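# Flip the serving platter face down onto the drying mat

## Task

Turn the serving platter, which starts face up, upside down and leave it lying face down on the drying mat, not touching any fixed part of the rig (rails, edges, posts, braces, brackets, arm bases or mounts). After it begins to tip, it must not be moved quickly, and once it is past standing on its edge it must not rotate or drop quickly, or the attempt is over.

## Robot and tools

Robot: two arms, left_arm and right_arm, mounted on opposite sides of a table. left_arm's base is on the +y side; these names do not match left and right in the pictures. Each arm ends in a parallel gripper whose fingers point along the gripper's own +x axis and close along its y axis. The reported end_effector_position is the point between the fingers, about 3 to 4 cm short of the fingertips. Only the outer 1.5 cm of each finger pad is flat.

Frame: one scene frame for everything. The origin is the table centre, +z is up, and the table surface is at z = +0.020 m. Positions are in metres, orientations are quaternions written w first (qw, qx, qy, qz). Reported hand poses can be a few centimetres off, more when the arm is stretched.

A row is the basic command: 16 plain numbers. The first 8 are left_arm: x, y, z, qw, qx, qy, qz, opening. The next 8 are right_arm in the same order. Both halves must always be present. x, y, z and the quaternion are an absolute pose for that gripper in the scene frame, not an offset. Opening runs from -1 to 1: +1 is fully open (0.080 m), empty fingers close fully at about -0.78, and values below that change nothing. To grip, command about 0.08 below the grip_measured value at first contact for full force; a smaller margin squeezes less. Closing from fully open takes at least about 0.6 s. To keep an arm still, resend its last reported pose and the opening it should have; to hold an orientation, keep sending the same quaternion rather than the drifting reported one.

Tools:
- execute_actions: actions is a list of at most one item. An empty list returns the full state with pictures. An item with rows (1 to 15 rows) and steps (at most 15, default 15) plays one row per 1/30 s step, repeating the final row if rows run out; an action needs at least 10 steps. Each target must lie within 0.6 m of that arm's last reported position along each gripper axis, or the call is refused. An item with only steps (up to 300) is a wait counted from the previous result. cameras picks which images return; pictures come only if asked or if actions is empty.
- move: target is one row or a list of up to 15 rows; each gripper follows a straight line to its pose, all arms finishing together, lasting 0.5 s to 10 s. speed is in m/s, 0.002 to 0.5, default 0.25 (rotation up to twice that in rad/s), one value or one per target. blend (m) rounds corners between listed targets. blocking=false returns after about 0.5 s while the move continues. Openings in the first row are sent immediately; openings in later rows are applied only after the arms come to rest there. Paths do not avoid obstacles or the other arm.
- wait: seconds from 0 to 10; lets time pass, ending early if a move finishes.
- stop: brakes a running move; faster moves need more distance.
- zoom_image: camera (cam_high, cam_left_wrist or cam_right_wrist) and region [x0, y0, x1, y1] in pixels, at most 504 by 504, origin top-left. Images are 672x504.
- finished_scene: scene is the current scene's number; ends and grades the scene irreversibly.

Control details: each step the commanded pose is clipped to within 70 mm and 16 degrees of the measured pose, so far targets need several actions. Results are taken 10 steps before an action ends; those steps keep running while you reply.

Result lines: per arm, end_effector_position, end_effector_quat_wxyz, velocities (omitted when within noise, shown as "within noise" for joints), Joint positions (last value is finger opening in metres), grip_measured (same scale as opening, off by up to about 1 mm, and up to 3 mm narrower than a squeezed hard part), grip_effort_n (motor effort, negative means closing, saturates near 83 N, not a pad force), Joint torques and External joint torques (positive toward larger joint angles), Hand target (shown only when the arm is away from its command). move adds a move: line with done, off_target, moving, held, blocked or fault, plus limits such as paced (pose clipped) or held (steps withheld). blocked means the gripper stopped far from its goal, usually against something; arms then hold in place.

Hazards: contact torque reaching a joint limit (waist 17.2, shoulder 21.3, elbow 21.3, wrist pitch 5.61, wrist yaw 5.59, wrist roll 5.24 N m; held weight counts) freezes that arm for 10 s. Motors heating to 95 °C trigger an over-temperature stop; MOTOR HOT appears from 50 °C. Avoid pressing against unreachable poses, long stretched holds, fast contact, arm-to-arm collisions, dropping or releasing a moving platter, and anything leaving the table. Avoid sweeping a gripper near its own base, which can flip the shoulder. Check position and tilt after each move, since friction and gravity can leave the gripper short, low or tilted. Loose objects may occasionally be nudged by outside pushes. Joint ranges (rad): waist -3.054 to 3.054, shoulder 0.000 to 3.142, elbow 0.000 to 2.356, wrist pitch and yaw -1.571 to 1.571, wrist roll -3.142 to 3.142.

Each tool is called as name(argument=value, ...), one argument or row to a line, values as JSON.

## Session

execute_actions(
  actions=[],
)

Scene clock: 0.00 s of 3974.00 s.
left_arm: end_effector_position=(-0.2348, +0.1986, +0.3795) grip_measured=+1.000 grip_effort_n=n/a end_effector_quat_wxyz=(+0.487, +0.119, -0.281, -0.818) | right_arm: end_effector_position=(-0.2734, -0.2619, +0.3193) grip_measured=+1.000 grip_effort_n=n/a end_effector_quat_wxyz=(+0.429, -0.471, +0.136, +0.759)
Joint positions: left_arm=[-0.867 0.997 0.748 0.333 -0.325 0.643 0.08] | right_arm=[1.048 1.439 1.609 -1.274 0.375 0.265 0.08]
Joint velocities: within noise
Joint torques (N m): no reading
External joint torques (N m): no reading
Motor temperatures (°C): left_arm=[30 33 24 25 26 32] | right_arm=[29 26 25 29 31 28]
Heat: left arm: hottest shoulder 33 °C (+0.0 °C/min); right arm: hottest wrist yaw 31 °C (+0.0 °C/min).
Hand target: left_arm -0.2348, +0.1987, +0.3794; -0.487, -0.119, +0.281, +0.818 | right_arm -0.2734, -0.2619, +0.3188; +0.429, -0.471, +0.136, +0.758

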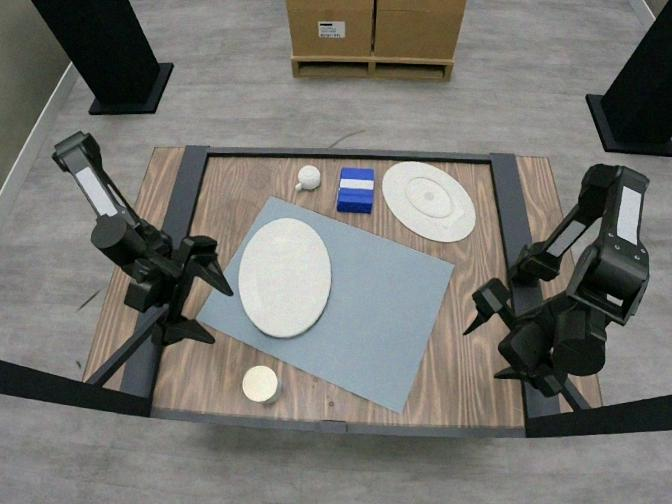

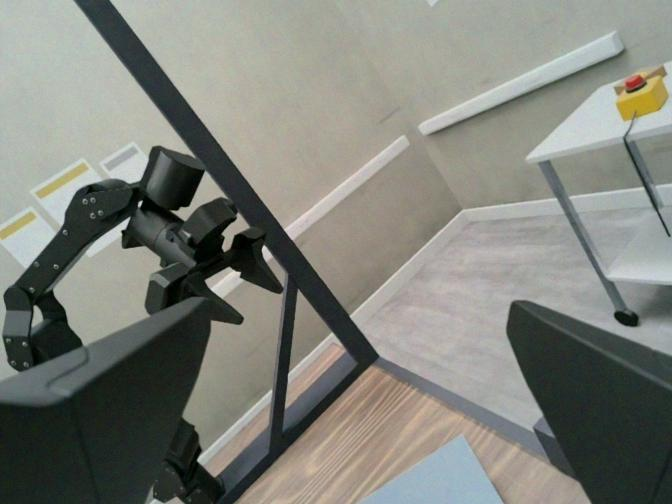

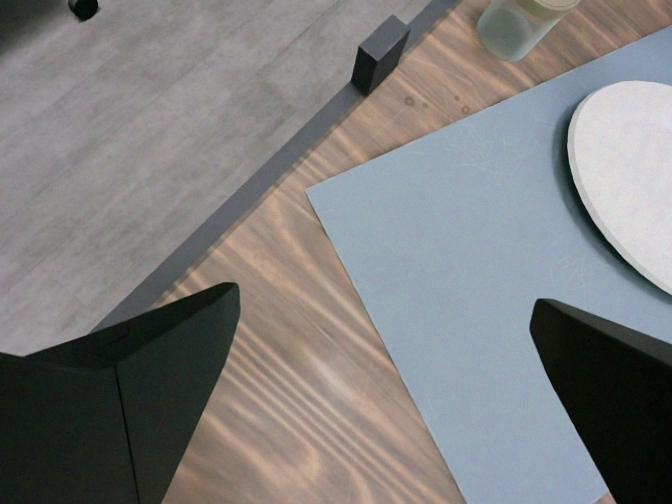

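zoom_image(
  camera="cam_high",
  region=[190, 140, 490, 420],
)

zoom_image(
  camera="cam_right_wrist",
  region=[420, 0, 672, 300],
)

Scaled by 1.680 from the camera's 672x504 image, which has a finer 960x720 frame.

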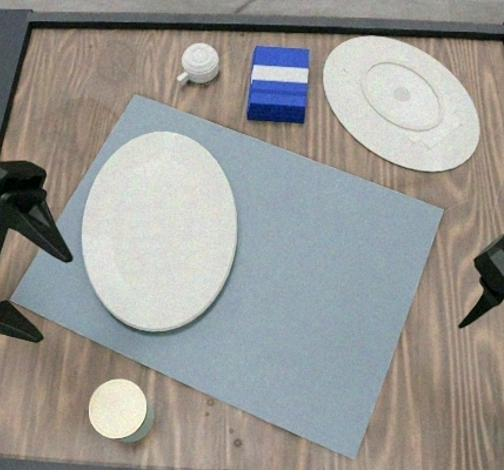

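Scaled by 1.680 from the camera's 672x504 image, which has a finer 960x720 frame.

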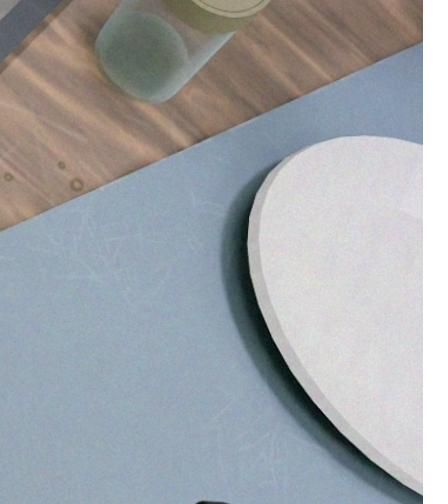

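move(
  target=[-0.2348,0.1986,0.3795,0.487,0.119,-0.281,-0.818,1,-0.02,-0.12,0.3,0.612,-0.354,0.354,0.612,1],
)

Scene clock: 5.20 s of 3974.00 s.
left_arm: end_effector_position=(-0.2348, +0.1986, +0.3795) grip_measured=+1.000 grip_effort_n=-0.2 end_effector_quat_wxyz=(+0.487, +0.119, -0.281, -0.818) | right_arm: end_effector_position=(-0.0199, -0.1225, +0.2991) grip_measured=+1.000 grip_effort_n=-2.1 end_effector_quat_wxyz=(+0.614, -0.354, +0.354, +0.610)
Joint positions: left_arm=[-0.867 0.997 0.748 0.333 -0.325 0.643 0.08] | right_arm=[-0.048 1.463 1.559 -1.146 -0.012 -0.025 0.08]
Joint torques (N m): left_arm=[-0.06 -2.89 8.37 1.68 -0.01 -0.03] | right_arm=[-0.24 -5.67 6.51 0.79 -0.13 -0.12]
External joint torques (N m): left_arm=[-0.06 0.02 1.22 0 -0.03 0] | right_arm=[-0.25 -0.19 0.16 -0.39 -0.12 -0.13]
Hand target: left_arm -0.2348, +0.1986, +0.3796; -0.487, -0.119, +0.281, +0.818 | right_arm -0.0200, -0.1200, +0.2999; +0.612, -0.354, +0.354, +0.612
Off the commanded pose: left_arm 0.000 m, 0 deg | right_arm 0.003 m, 0 deg.
Kept back: nothing.
move: done

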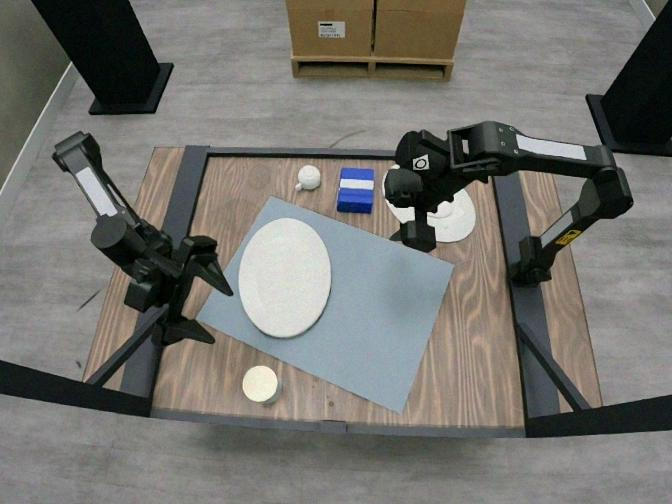

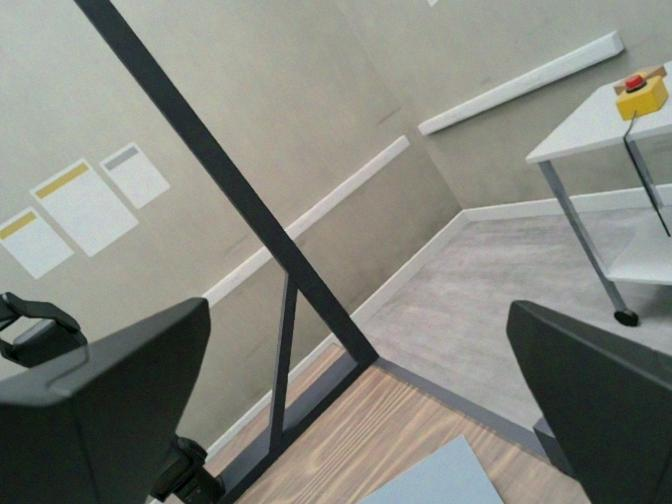

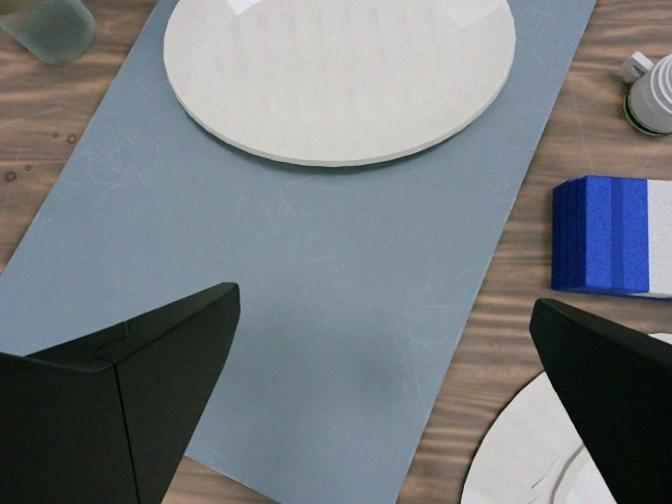

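move(
  target=[-0.2348,0.1986,0.3795,0.487,0.119,-0.281,-0.818,1,-0.02,-0.04,0.3,0.612,-0.354,0.354,0.612,1],
)

Scene clock: 6.93 s of 3974.00 s.
left_arm: end_effector_position=(-0.2348, +0.1986, +0.3795) grip_measured=+1.000 grip_effort_n=-0.2 end_effector_quat_wxyz=(+0.487, +0.119, -0.281, -0.818) | right_arm: end_effector_position=(-0.0185, -0.0427, +0.3014) grip_measured=+1.000 grip_effort_n=-2.1 end_effector_quat_wxyz=(+0.614, -0.353, +0.352, +0.612)
Joint positions: left_arm=[-0.867 0.997 0.748 0.333 -0.325 0.643 0.08] | right_arm=[-0.045 1.771 1.891 -1.165 -0.012 -0.025 0.08]
Joint torques (N m): left_arm=[-0.05 -2.88 8.36 1.68 -0.01 -0.03] | right_arm=[0.25 -8.06 6.6 0.75 -0.03 0.12]
External joint torques (N m): left_arm=[-0.05 0.04 1.2 0.01 -0.03 0] | right_arm=[0.26 -0.18 0.31 -0.4 -0.02 0.12]
Hand target: left_arm -0.2348, +0.1986, +0.3796; -0.487, -0.119, +0.281, +0.818 | right_arm -0.0199, -0.0400, +0.3000; +0.612, -0.354, +0.354, +0.612
Off the commanded pose: left_arm 0.000 m, 0 deg | right_arm 0.003 m, 0 deg.
Kept back: nothing.
move: done

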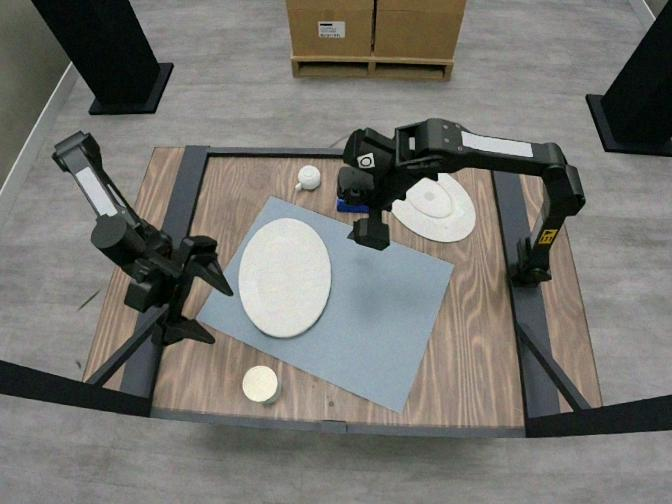

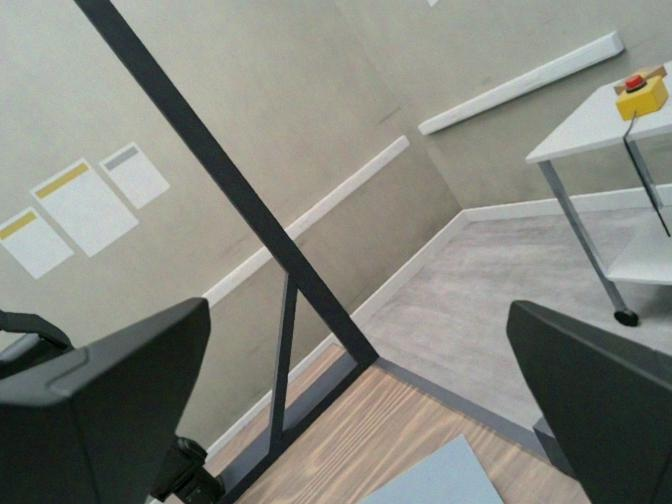

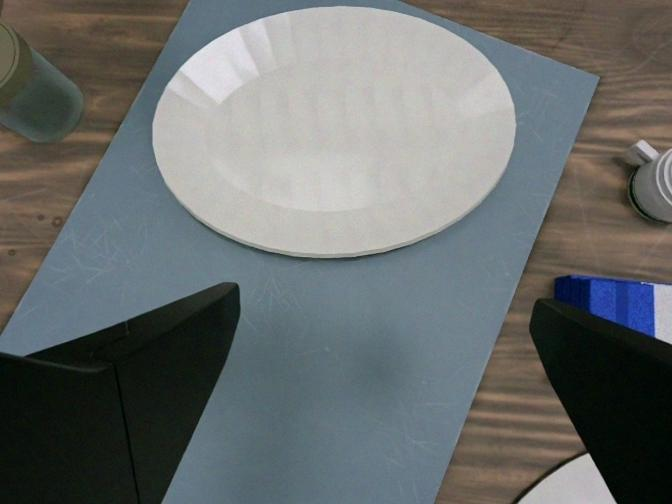

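move(
  target=[-0.2348,0.1986,0.3795,0.487,0.119,-0.281,-0.818,1,0.03,-0.09,0.13,0.596,0.380,0.596,0.380,1],
)

Scene clock: 12.90 s of 3974.00 s.
left_arm: end_effector_position=(-0.2348, +0.1986, +0.3795) grip_measured=+1.000 grip_effort_n=-0.2 end_effector_quat_wxyz=(+0.487, +0.119, -0.281, -0.818) | right_arm: end_effector_position=(+0.0288, -0.0869, +0.1373) grip_measured=+1.000 grip_effort_n=-2.6 end_effector_quat_wxyz=(+0.593, +0.381, +0.593, +0.389)
Joint positions: left_arm=[-0.867 0.997 0.748 0.333 -0.325 0.643 0.08] | right_arm=[-0.259 1.513 0.481 0.602 -0.229 1.46 0.08]
Joint torques (N m): left_arm=[-0.06 -2.88 8.37 1.68 -0.01 -0.03] | right_arm=[-0.29 -5.16 3.43 1.7 0.15 0.05]
External joint torques (N m): left_arm=[-0.04 0.02 1.25 0.01 -0.03 0] | right_arm=[-0.33 -0.01 -2.17 0.01 0.2 0.1]
Hand target: left_arm -0.2348, +0.1986, +0.3796; -0.487, -0.119, +0.281, +0.818 | right_arm +0.0300, -0.0901, +0.1301; +0.596, +0.380, +0.596, +0.380
Off the commanded pose: left_arm 0.000 m, 0 deg | right_arm 0.008 m, 1 deg.
Kept back: nothing.
move: done

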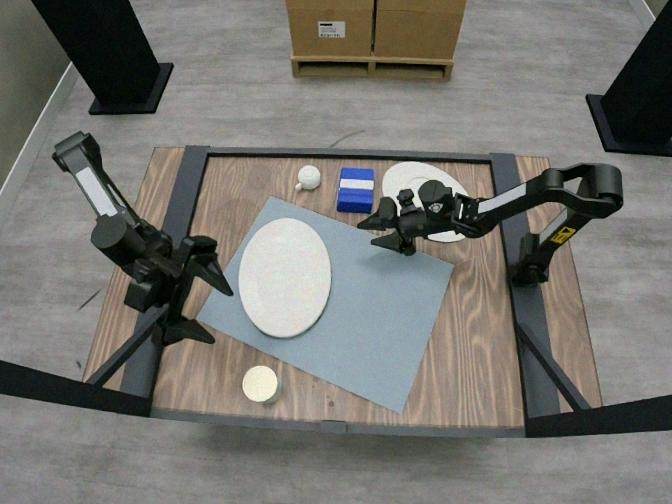

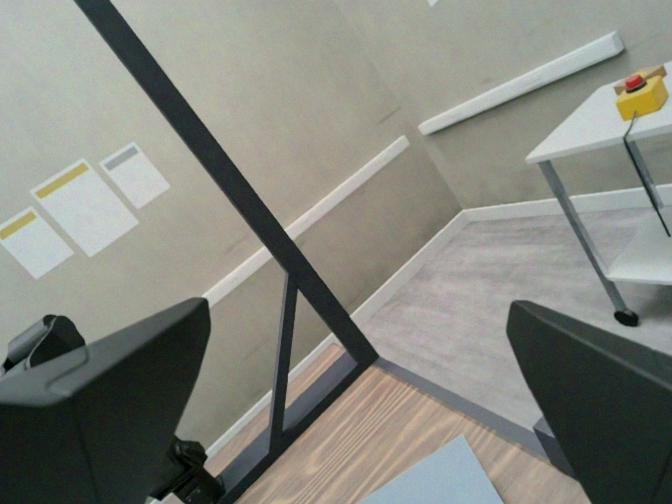

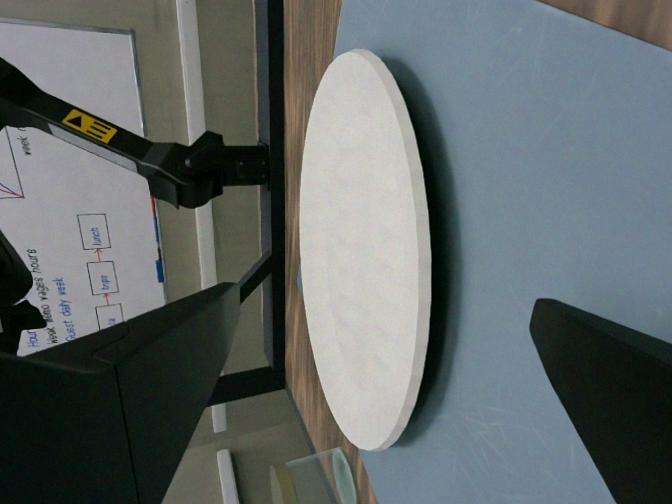

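move(
  target=[-0.2348,0.1986,0.3795,0.487,0.119,-0.281,-0.818,1,0.03,-0.05,0.08,0.596,0.380,0.596,0.380,0.3],
  speed=0.12,
)

Scene clock: 14.67 s of 3974.00 s.
left_arm: end_effector_position=(-0.2348, +0.1986, +0.3795) grip_measured=+1.000 grip_effort_n=-0.2 end_effector_quat_wxyz=(+0.487, +0.119, -0.281, -0.818) | right_arm: end_effector_position=(+0.0334, -0.0504, +0.0939) grip_measured=+0.304 grip_effort_n=-18.8 end_effector_quat_wxyz=(+0.593, +0.391, +0.586, +0.390)
Joint positions: left_arm=[-0.867 0.997 0.748 0.333 -0.325 0.643 0.08] | right_arm=[-0.237 1.836 0.554 0.873 -0.195 1.478 0.049]
Joint torques (N m): left_arm=[-0.05 -2.87 8.36 1.68 -0.01 -0.03] | right_arm=[0.64 -3.48 4.3 1.2 0.1 0.04]
External joint torques (N m): left_arm=[-0.06 0.03 1.25 0.02 -0.03 0] | right_arm=[0.63 3.15 -0.28 -0.52 0.13 0.09]
Hand target: left_arm -0.2348, +0.1986, +0.3796; -0.487, -0.119, +0.281, +0.818 | right_arm +0.0299, -0.0506, +0.0804; +0.596, +0.380, +0.596, +0.380
Off the commanded pose: left_arm 0.000 m, 0 deg | right_arm 0.014 m, 2 deg.
Kept back: nothing.
move: off_target (right_arm)

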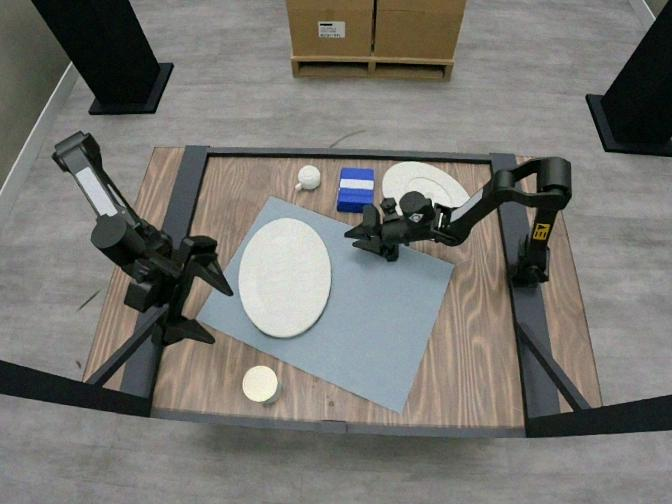

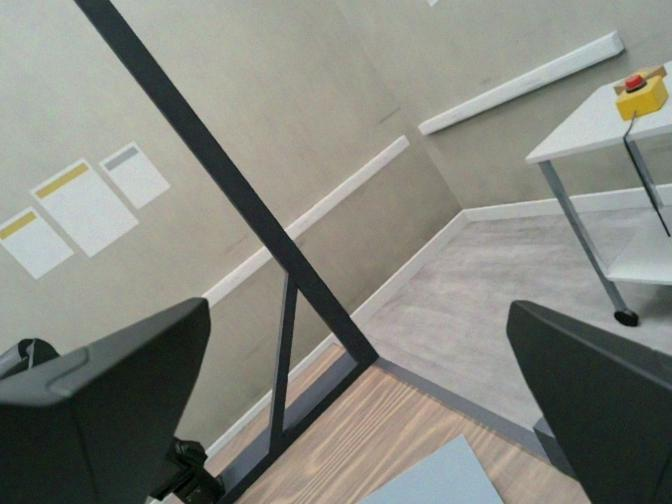

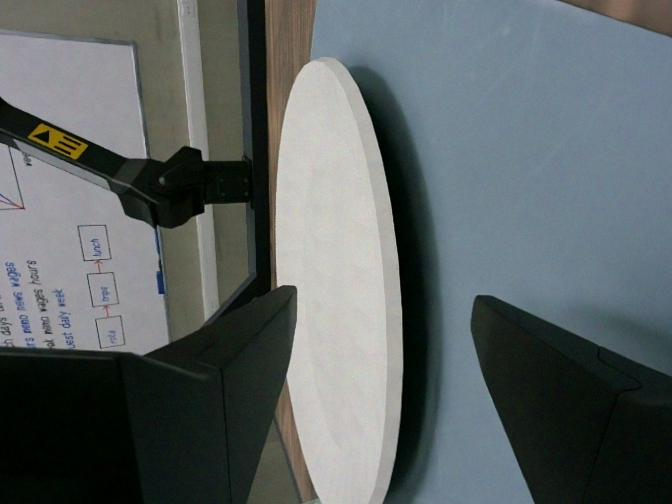

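move(
  target=[-0.2348,0.1986,0.3795,0.487,0.119,-0.281,-0.818,1,0.03,-0.05,0.066,0.596,0.380,0.596,0.380,0.3],
  speed=0.06,
)

zoom_image(
  camera="cam_high",
  region=[230, 150, 530, 350],
)

Scene clock: 15.77 s of 3974.00 s.
left_arm: end_effector_position=(-0.2348, +0.1986, +0.3795) grip_measured=+1.000 grip_effort_n=-0.2 end_effector_quat_wxyz=(+0.487, +0.119, -0.281, -0.818) | right_arm: end_effector_position=(+0.0333, -0.0519, +0.0915) grip_measured=+0.304 grip_effort_n=-18.8 end_effector_quat_wxyz=(+0.589, +0.398, +0.582, +0.395)
Joint positions: left_arm=[-0.867 0.997 0.748 0.333 -0.325 0.643 0.08] | right_arm=[-0.238 1.858 0.536 0.934 -0.195 1.484 0.049]
Joint torques (N m): left_arm=[-0.06 -2.88 8.37 1.68 -0.01 -0.03] | right_arm=[0.72 1.14 4.39 1.82 0.07 -0.22]
External joint torques (N m): left_arm=[-0.07 0 1.29 0.03 -0.02 0] | right_arm=[0.71 7.73 -0.02 0.1 0.11 -0.17]
Motor temperatures (°C): left_arm=[30 33 29 29 26 32] | right_arm=[29 28 27 30 31 28]
Hand target: left_arm -0.2348, +0.1986, +0.3796; -0.487, -0.119, +0.281, +0.818 | right_arm +0.0298, -0.0521, +0.0669; +0.596, +0.380, +0.596, +0.380
Off the commanded pose: left_arm 0.000 m, 0 deg | right_arm 0.026 m, 3 deg.
Kept back: nothing.
move: off_target (right_arm)

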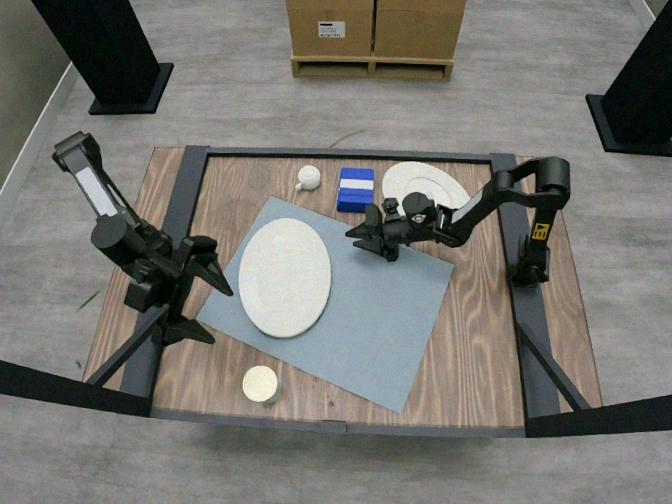

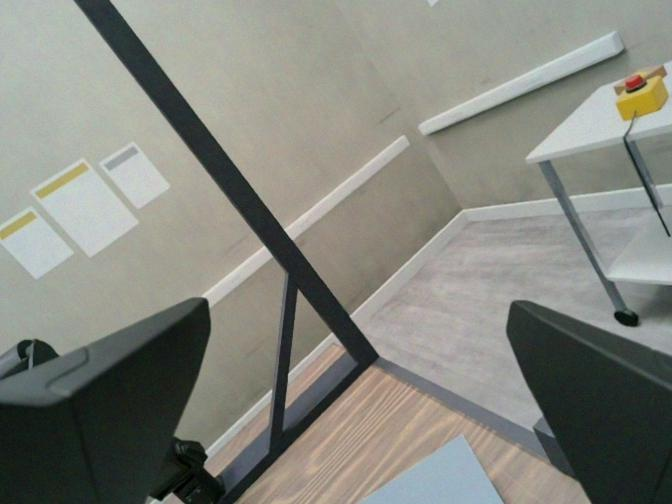

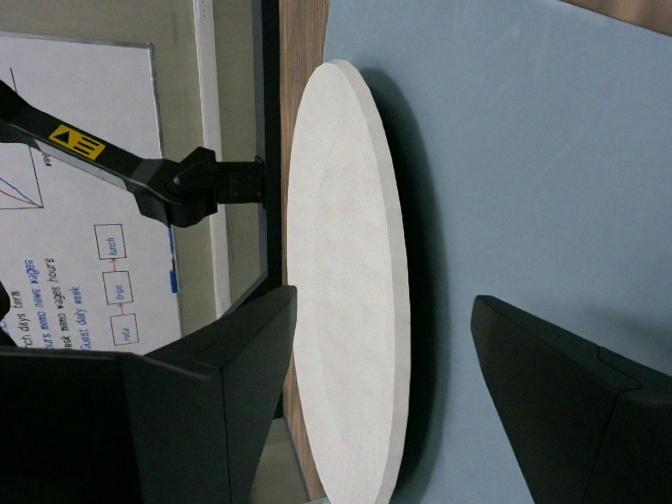

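Scaled by 1.680 from the camera's 672x504 image, which has a finer 960x720 frame.

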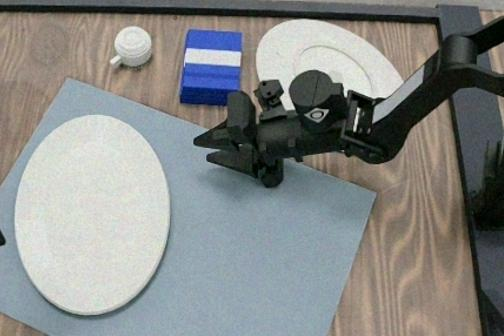

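move(
  target=[
    [-0.2348,0.1986,0.3795,0.487,0.119,-0.281,-0.818,1,0.03,-0.05,0.12,0.641,0.299,0.641,0.299,0.3],
    [-0.2348,0.1986,0.3795,0.487,0.119,-0.281,-0.818,1,0.03,-0.04,0.085,0.641,0.299,0.641,0.299,0.3],
  ],
  speed=0.1,
)

Scene clock: 18.40 s of 3974.00 s.
left_arm: end_effector_position=(-0.2348, +0.1986, +0.3795) grip_measured=+1.000 grip_effort_n=0.2 end_effector_quat_wxyz=(+0.487, +0.119, -0.281, -0.818) | right_arm: end_effector_position=(+0.0308, -0.0385, +0.0912) grip_measured=+0.304 grip_effort_n=-18.8 end_effector_quat_wxyz=(+0.638, +0.303, +0.639, +0.303)
Joint positions: left_arm=[-0.867 0.997 0.748 0.333 -0.325 0.643 0.08] | right_arm=[-0.21 1.778 0.791 0.294 -0.152 1.448 0.049]
Joint torques (N m): left_arm=[-0.07 -2.87 8.36 1.68 -0.01 -0.03] | right_arm=[0.25 -7.39 4.27 1.41 0.2 -0.08]
External joint torques (N m): left_arm=[-0.07 0.11 1.2 0 -0.03 0] | right_arm=[0.23 -0.21 -1.34 -0.11 0.23 -0.04]
Hand target: left_arm -0.2348, +0.1986, +0.3796; -0.487, -0.119, +0.281, +0.818 | right_arm +0.0299, -0.0401, +0.0850; +0.641, +0.299, +0.641, +0.299
Off the commanded pose: left_arm 0.000 m, 0 deg | right_arm 0.006 m, 1 deg.
Kept back: nothing.
move: done

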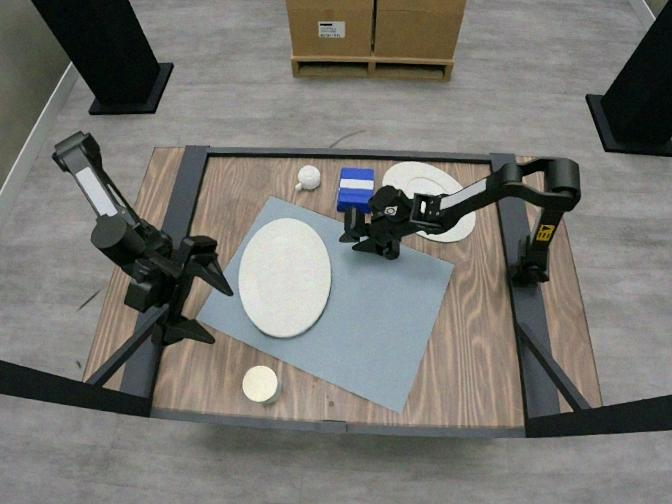

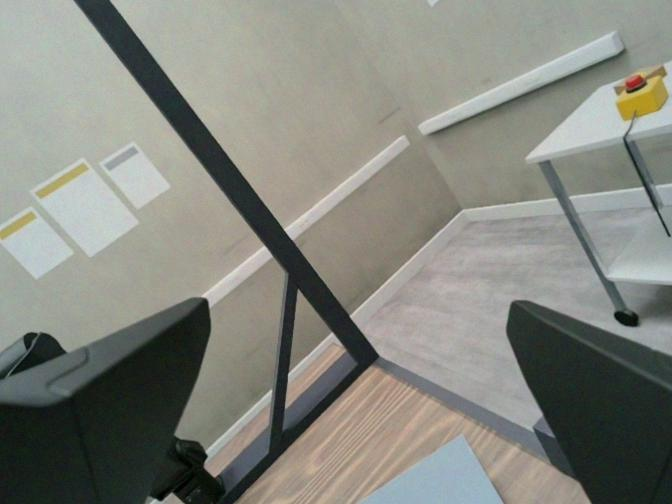

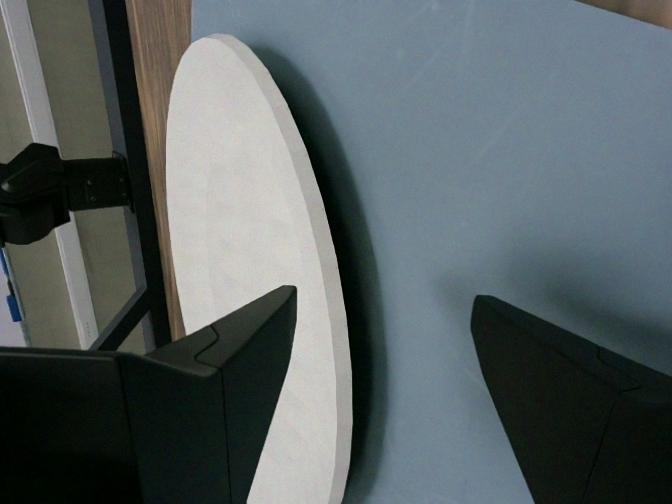

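move(
  target=[-0.2348,0.1986,0.3795,0.487,0.119,-0.281,-0.818,1,0.03,-0.035,0.058,0.641,0.299,0.641,0.299,0.3],
  speed=0.05,
)

Scene clock: 19.47 s of 3974.00 s.
left_arm: end_effector_position=(-0.2348, +0.1986, +0.3795) grip_measured=+1.000 grip_effort_n=0.2 end_effector_quat_wxyz=(+0.487, +0.119, -0.281, -0.818) | right_arm: end_effector_position=(+0.0318, -0.0301, +0.0747) grip_measured=+0.304 grip_effort_n=-18.8 end_effector_quat_wxyz=(+0.636, +0.310, +0.634, +0.312)
Joint positions: left_arm=[-0.867 0.997 0.748 0.333 -0.325 0.643 0.08] | right_arm=[-0.208 1.858 0.785 0.404 -0.149 1.448 0.049]
Joint torques (N m): left_arm=[-0.06 -2.87 8.37 1.68 -0.01 -0.03] | right_arm=[0.18 -5.25 2.95 1.63 0.17 -0.03]
External joint torques (N m): left_arm=[-0.06 0.02 1.25 0.01 -0.03 0] | right_arm=[0.23 2.24 -2.34 0.08 0.19 0.01]
Hand target: left_arm -0.2348, +0.1986, +0.3796; -0.487, -0.119, +0.281, +0.818 | right_arm +0.0300, -0.0356, +0.0584; +0.641, +0.299, +0.641, +0.299
Off the commanded pose: left_arm 0.000 m, 0 deg | right_arm 0.018 m, 2 deg.
Kept back: nothing.
move: off_target (right_arm)

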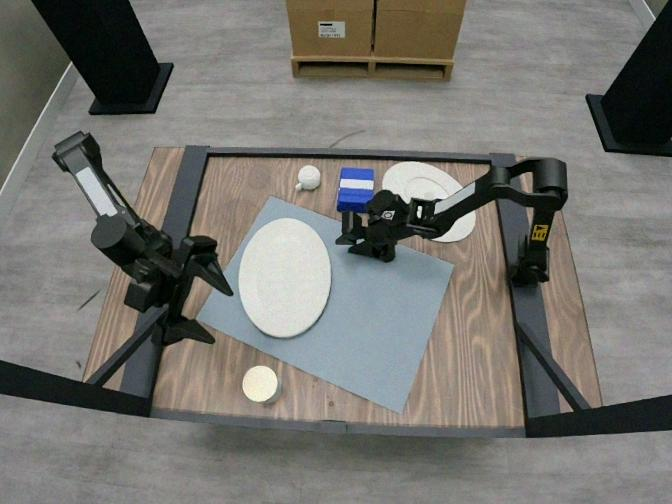

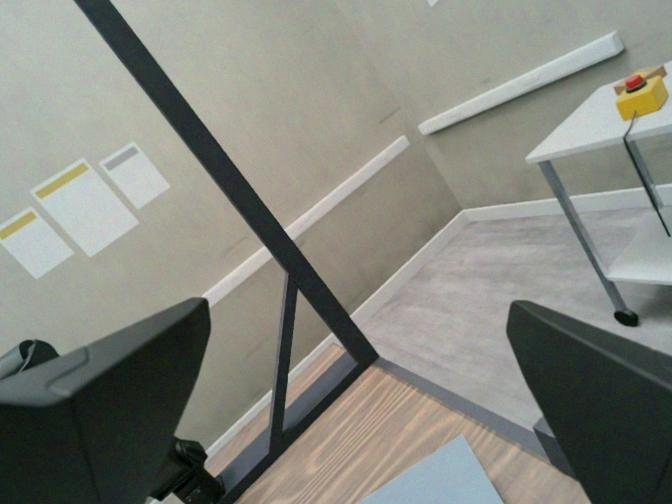

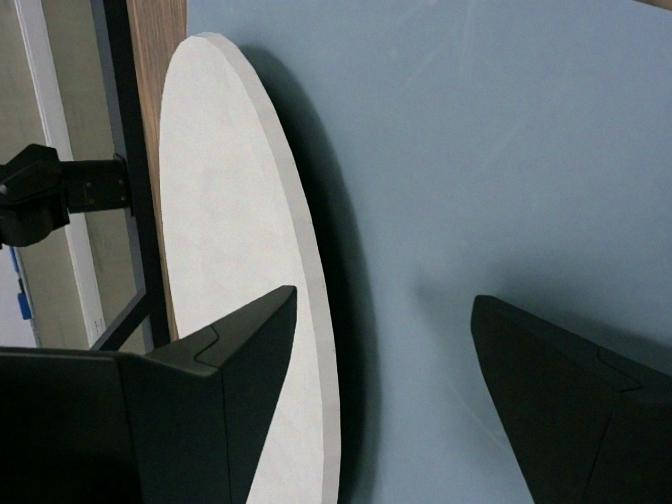

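move(
  target=[-0.2348,0.1986,0.3795,0.487,0.119,-0.281,-0.818,1,0.03,0.0,0.068,0.641,0.299,0.641,0.299,0.3],
  speed=0.06,
)

Scene clock: 20.87 s of 3974.00 s.
left_arm: end_effector_position=(-0.2348, +0.1986, +0.3795) grip_measured=+1.000 grip_effort_n=-0.2 end_effector_quat_wxyz=(+0.487, +0.119, -0.281, -0.818) | right_arm: end_effector_position=(+0.0327, -0.0070, +0.0727) grip_measured=+0.304 grip_effort_n=-18.8 end_effector_quat_wxyz=(+0.642, +0.300, +0.640, +0.297)
Joint positions: left_arm=[-0.867 0.997 0.748 0.333 -0.325 0.643 0.08] | right_arm=[-0.194 1.927 0.913 0.308 -0.131 1.457 0.049]
Joint torques (N m): left_arm=[-0.07 -2.88 8.36 1.68 -0.01 -0.03] | right_arm=[0.6 -5.89 6.79 2.05 0.03 0.09]
External joint torques (N m): left_arm=[-0.06 -0.03 1.31 0.04 -0.03 0] | right_arm=[0.58 2.26 1.37 0.57 0.05 0.13]
Hand target: left_arm -0.2348, +0.1986, +0.3796; -0.487, -0.119, +0.281, +0.818 | right_arm +0.0299, -0.0004, +0.0680; +0.641, +0.299, +0.641, +0.299
Off the commanded pose: left_arm 0.000 m, 0 deg | right_arm 0.009 m, 0 deg.
Kept back: nothing.
move: off_target (right_arm)

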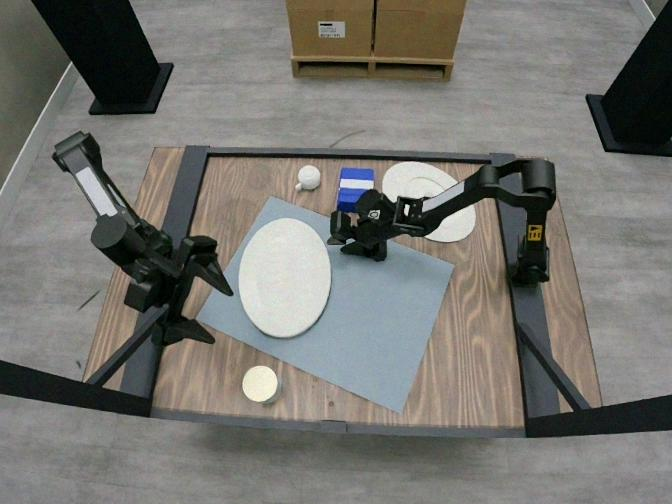

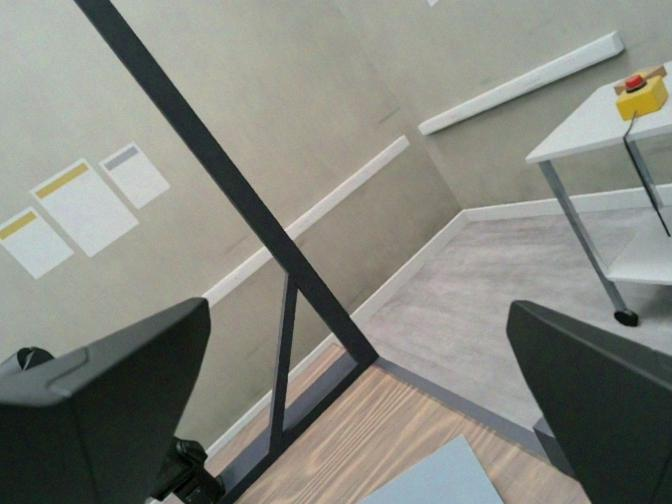

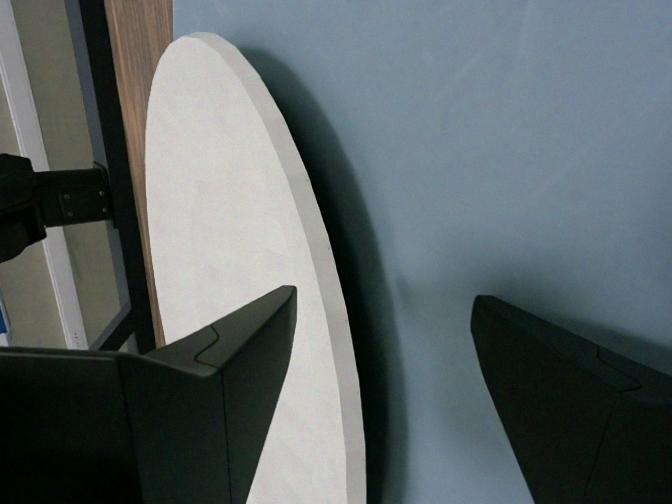

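move(
  target=[-0.2348,0.1986,0.3795,0.487,0.119,-0.281,-0.818,1,0.03,0.03,0.066,0.641,0.299,0.641,0.299,0.3],
  speed=0.05,
)

zoom_image(
  camera="cam_high",
  region=[230, 180, 430, 300],
)

Scene clock: 23.73 s of 3974.00 s.
left_arm: end_effector_position=(-0.2348, +0.1986, +0.3795) grip_measured=+1.000 grip_effort_n=-0.2 end_effector_quat_wxyz=(+0.487, +0.119, -0.281, -0.818) | right_arm: end_effector_position=(+0.0335, +0.0233, +0.0740) grip_measured=+0.304 grip_effort_n=-18.8 end_effector_quat_wxyz=(+0.642, +0.301, +0.639, +0.298)
Joint positions: left_arm=[-0.867 0.997 0.748 0.333 -0.325 0.643 0.08] | right_arm=[-0.181 2.013 1.048 0.264 -0.12 1.466 0.049]
Joint torques (N m): left_arm=[-0.07 -2.87 8.37 1.68 -0.01 -0.03] | right_arm=[0.71 -6.35 6.82 2.14 0.04 0.06]
External joint torques (N m): left_arm=[-0.08 0.06 1.18 -0.01 -0.02 0] | right_arm=[0.71 2.62 1.22 0.65 0.06 0.1]
Hand target: left_arm -0.2348, +0.1986, +0.3796; -0.487, -0.119, +0.281, +0.818 | right_arm +0.0300, +0.0295, +0.0662; +0.641, +0.299, +0.641, +0.299
Off the commanded pose: left_arm 0.000 m, 0 deg | right_arm 0.011 m, 0 deg.
Kept back: nothing.
move: off_target (right_arm)

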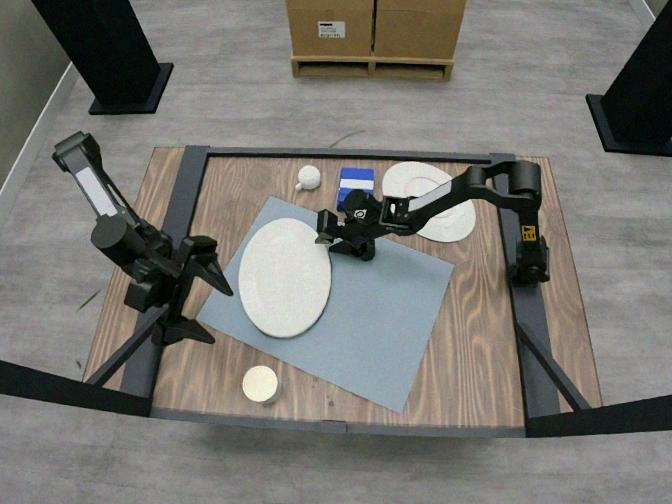

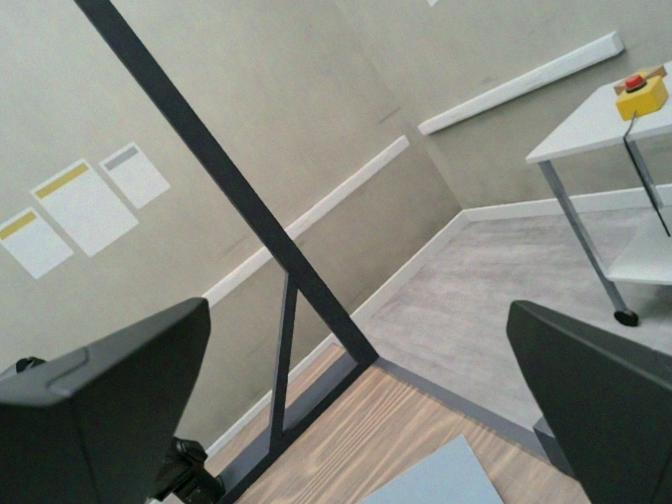

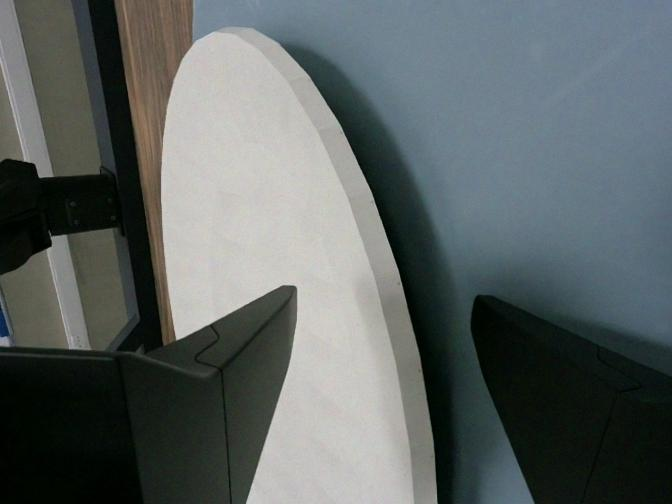

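Scaled by 2.520 from the camera's 672x504 image, which has a finer 960x720 frame.

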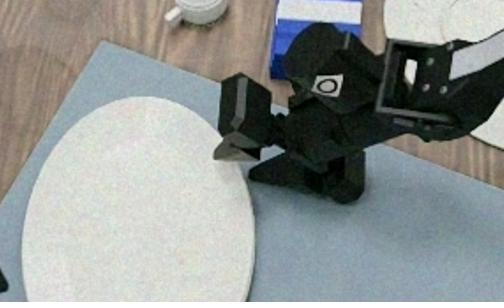

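move(
  target=[-0.2348,0.1986,0.3795,0.487,0.119,-0.281,-0.818,1,0.025,0.053,0.068,0.641,0.299,0.641,0.299,0.3],
  speed=0.05,
)

zoom_image(
  camera="cam_high",
  region=[230, 180, 430, 300],
)

Scene clock: 24.83 s of 3974.00 s.
left_arm: end_effector_position=(-0.2348, +0.1986, +0.3795) grip_measured=+1.000 grip_effort_n=-0.2 end_effector_quat_wxyz=(+0.487, +0.119, -0.281, -0.818) | right_arm: end_effector_position=(+0.0305, +0.0465, +0.0752) grip_measured=+0.304 grip_effort_n=-18.8 end_effector_quat_wxyz=(+0.643, +0.301, +0.638, +0.298)
Joint positions: left_arm=[-0.867 0.997 0.748 0.333 -0.325 0.643 0.08] | right_arm=[-0.163 2.076 1.158 0.218 -0.104 1.477 0.049]
Joint torques (N m): left_arm=[-0.06 -2.87 8.38 1.68 -0.01 -0.03] | right_arm=[0.93 -7.51 6.76 2.06 0.11 0.16]
External joint torques (N m): left_arm=[-0.06 0.06 1.23 0.01 -0.02 0] | right_arm=[0.93 2.19 0.86 0.52 0.12 0.2]
Hand target: left_arm -0.2348, +0.1986, +0.3796; -0.487, -0.119, +0.281, +0.818 | right_arm +0.0250, +0.0525, +0.0681; +0.641, +0.299, +0.641, +0.299
Off the commanded pose: left_arm 0.000 m, 0 deg | right_arm 0.011 m, 1 deg.
Kept back: nothing.
move: off_target (right_arm)

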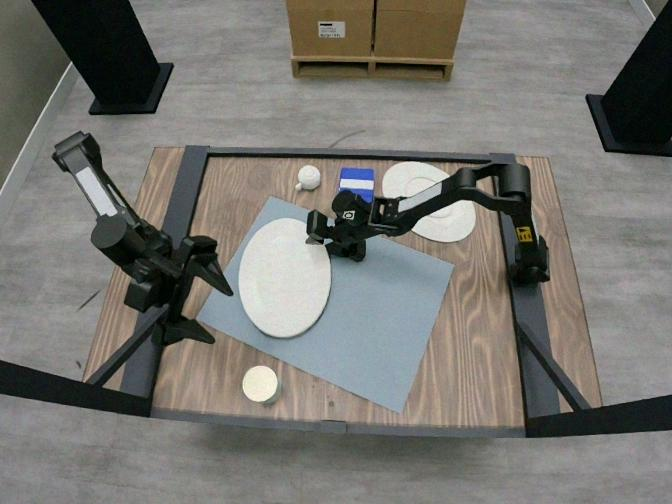

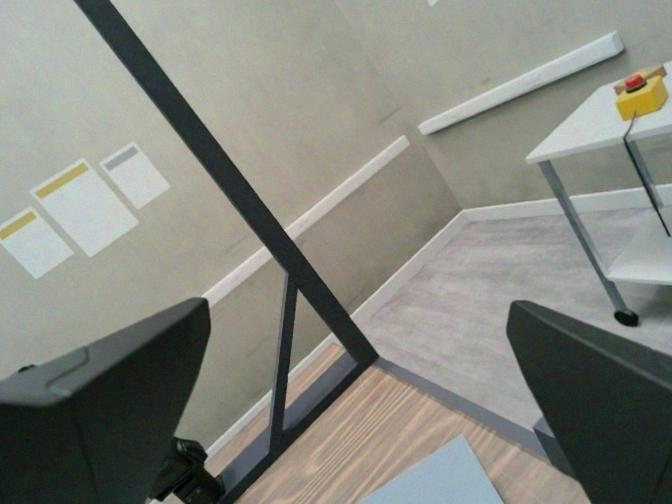

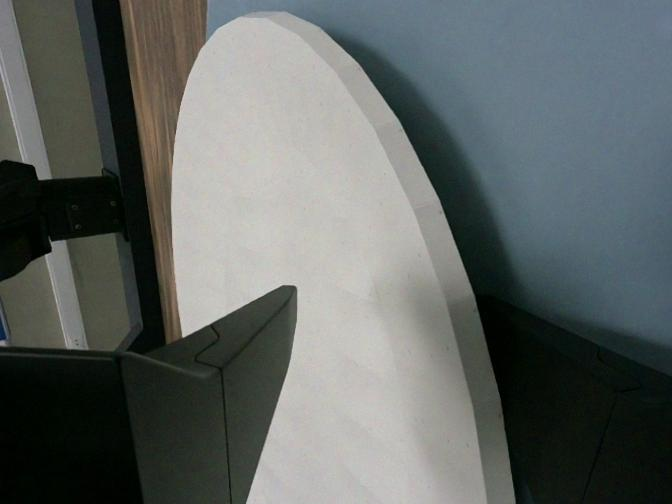

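Scaled by 2.520 from the camera's 672x504 image, which has a finer 960x720 frame.

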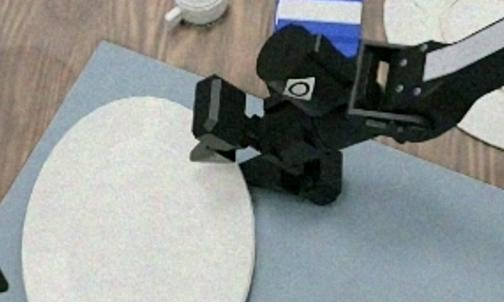

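move(
  target=[
    [-0.2348,0.1986,0.3795,0.487,0.119,-0.281,-0.818,1,0.021,0.066,0.068,0.641,0.299,0.641,0.299,0.3],
    [-0.2348,0.1986,0.3795,0.487,0.119,-0.281,-0.818,1,0.021,0.066,0.068,0.641,0.299,0.641,0.299,0.05],
    [-0.2348,0.1986,0.3795,0.487,0.119,-0.281,-0.818,1,0.021,0.066,0.068,0.641,0.299,0.641,0.299,-0.15],
  ],
  speed=0.04,
)

Scene clock: 27.87 s of 3974.00 s.
left_arm: end_effector_position=(-0.2348, +0.1986, +0.3795) grip_measured=+1.000 grip_effort_n=-0.2 end_effector_quat_wxyz=(+0.487, +0.119, -0.281, -0.818) | right_arm: end_effector_position=(+0.0303, +0.0515, +0.0722) grip_measured=-0.145 grip_effort_n=-24.4 end_effector_quat_wxyz=(+0.649, +0.297, +0.640, +0.285)
Joint positions: left_arm=[-0.867 0.997 0.748 0.333 -0.325 0.643 0.08] | right_arm=[-0.156 2.098 1.202 0.17 -0.087 1.488 0.028]
Joint torques (N m): left_arm=[-0.05 -2.88 8.37 1.68 -0.02 -0.03] | right_arm=[1.31 -6.47 8.73 3.35 -0.17 0.1]
External joint torques (N m): left_arm=[-0.05 0.04 1.23 0.01 -0.03 0] | right_arm=[1.25 3.34 2.87 1.87 -0.16 0.13]
Motor temperatures (°C): left_arm=[30 33 31 30 26 32] | right_arm=[29 29 30 35 31 28]
Hand target: left_arm -0.2348, +0.1986, +0.3796; -0.487, -0.119, +0.281, +0.818 | right_arm +0.0207, +0.0646, +0.0683; +0.641, +0.299, +0.641, +0.299
Off the commanded pose: left_arm 0.000 m, 0 deg | right_arm 0.018 m, 2 deg.
Kept back: nothing.
move: off_target (right_arm); target 2's new opening was sent with right_arm's hand 0.018 m and 2 deg from that target; target 3's new opening was sent with right_arm's hand 0.018 m and 2 deg from that target

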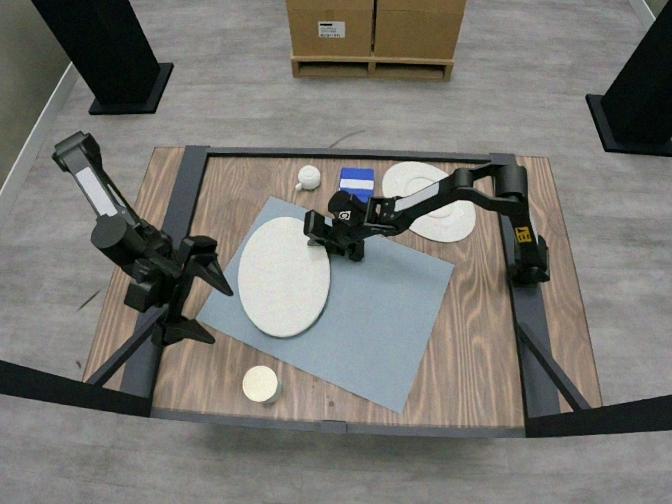

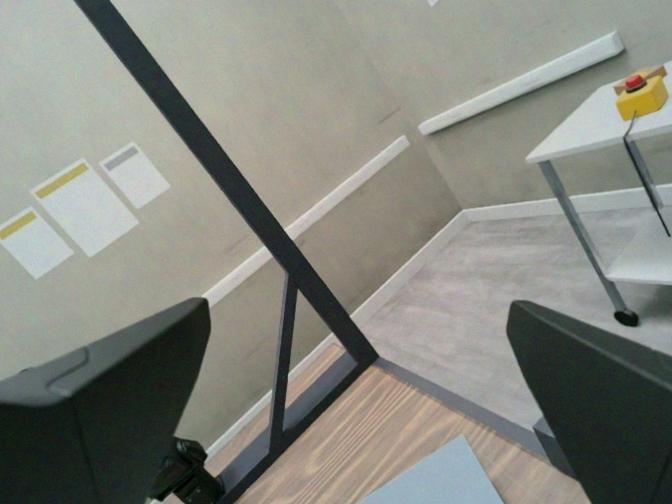

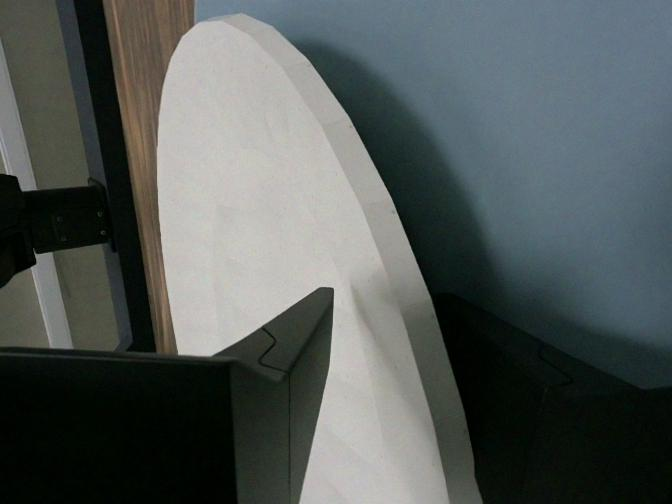

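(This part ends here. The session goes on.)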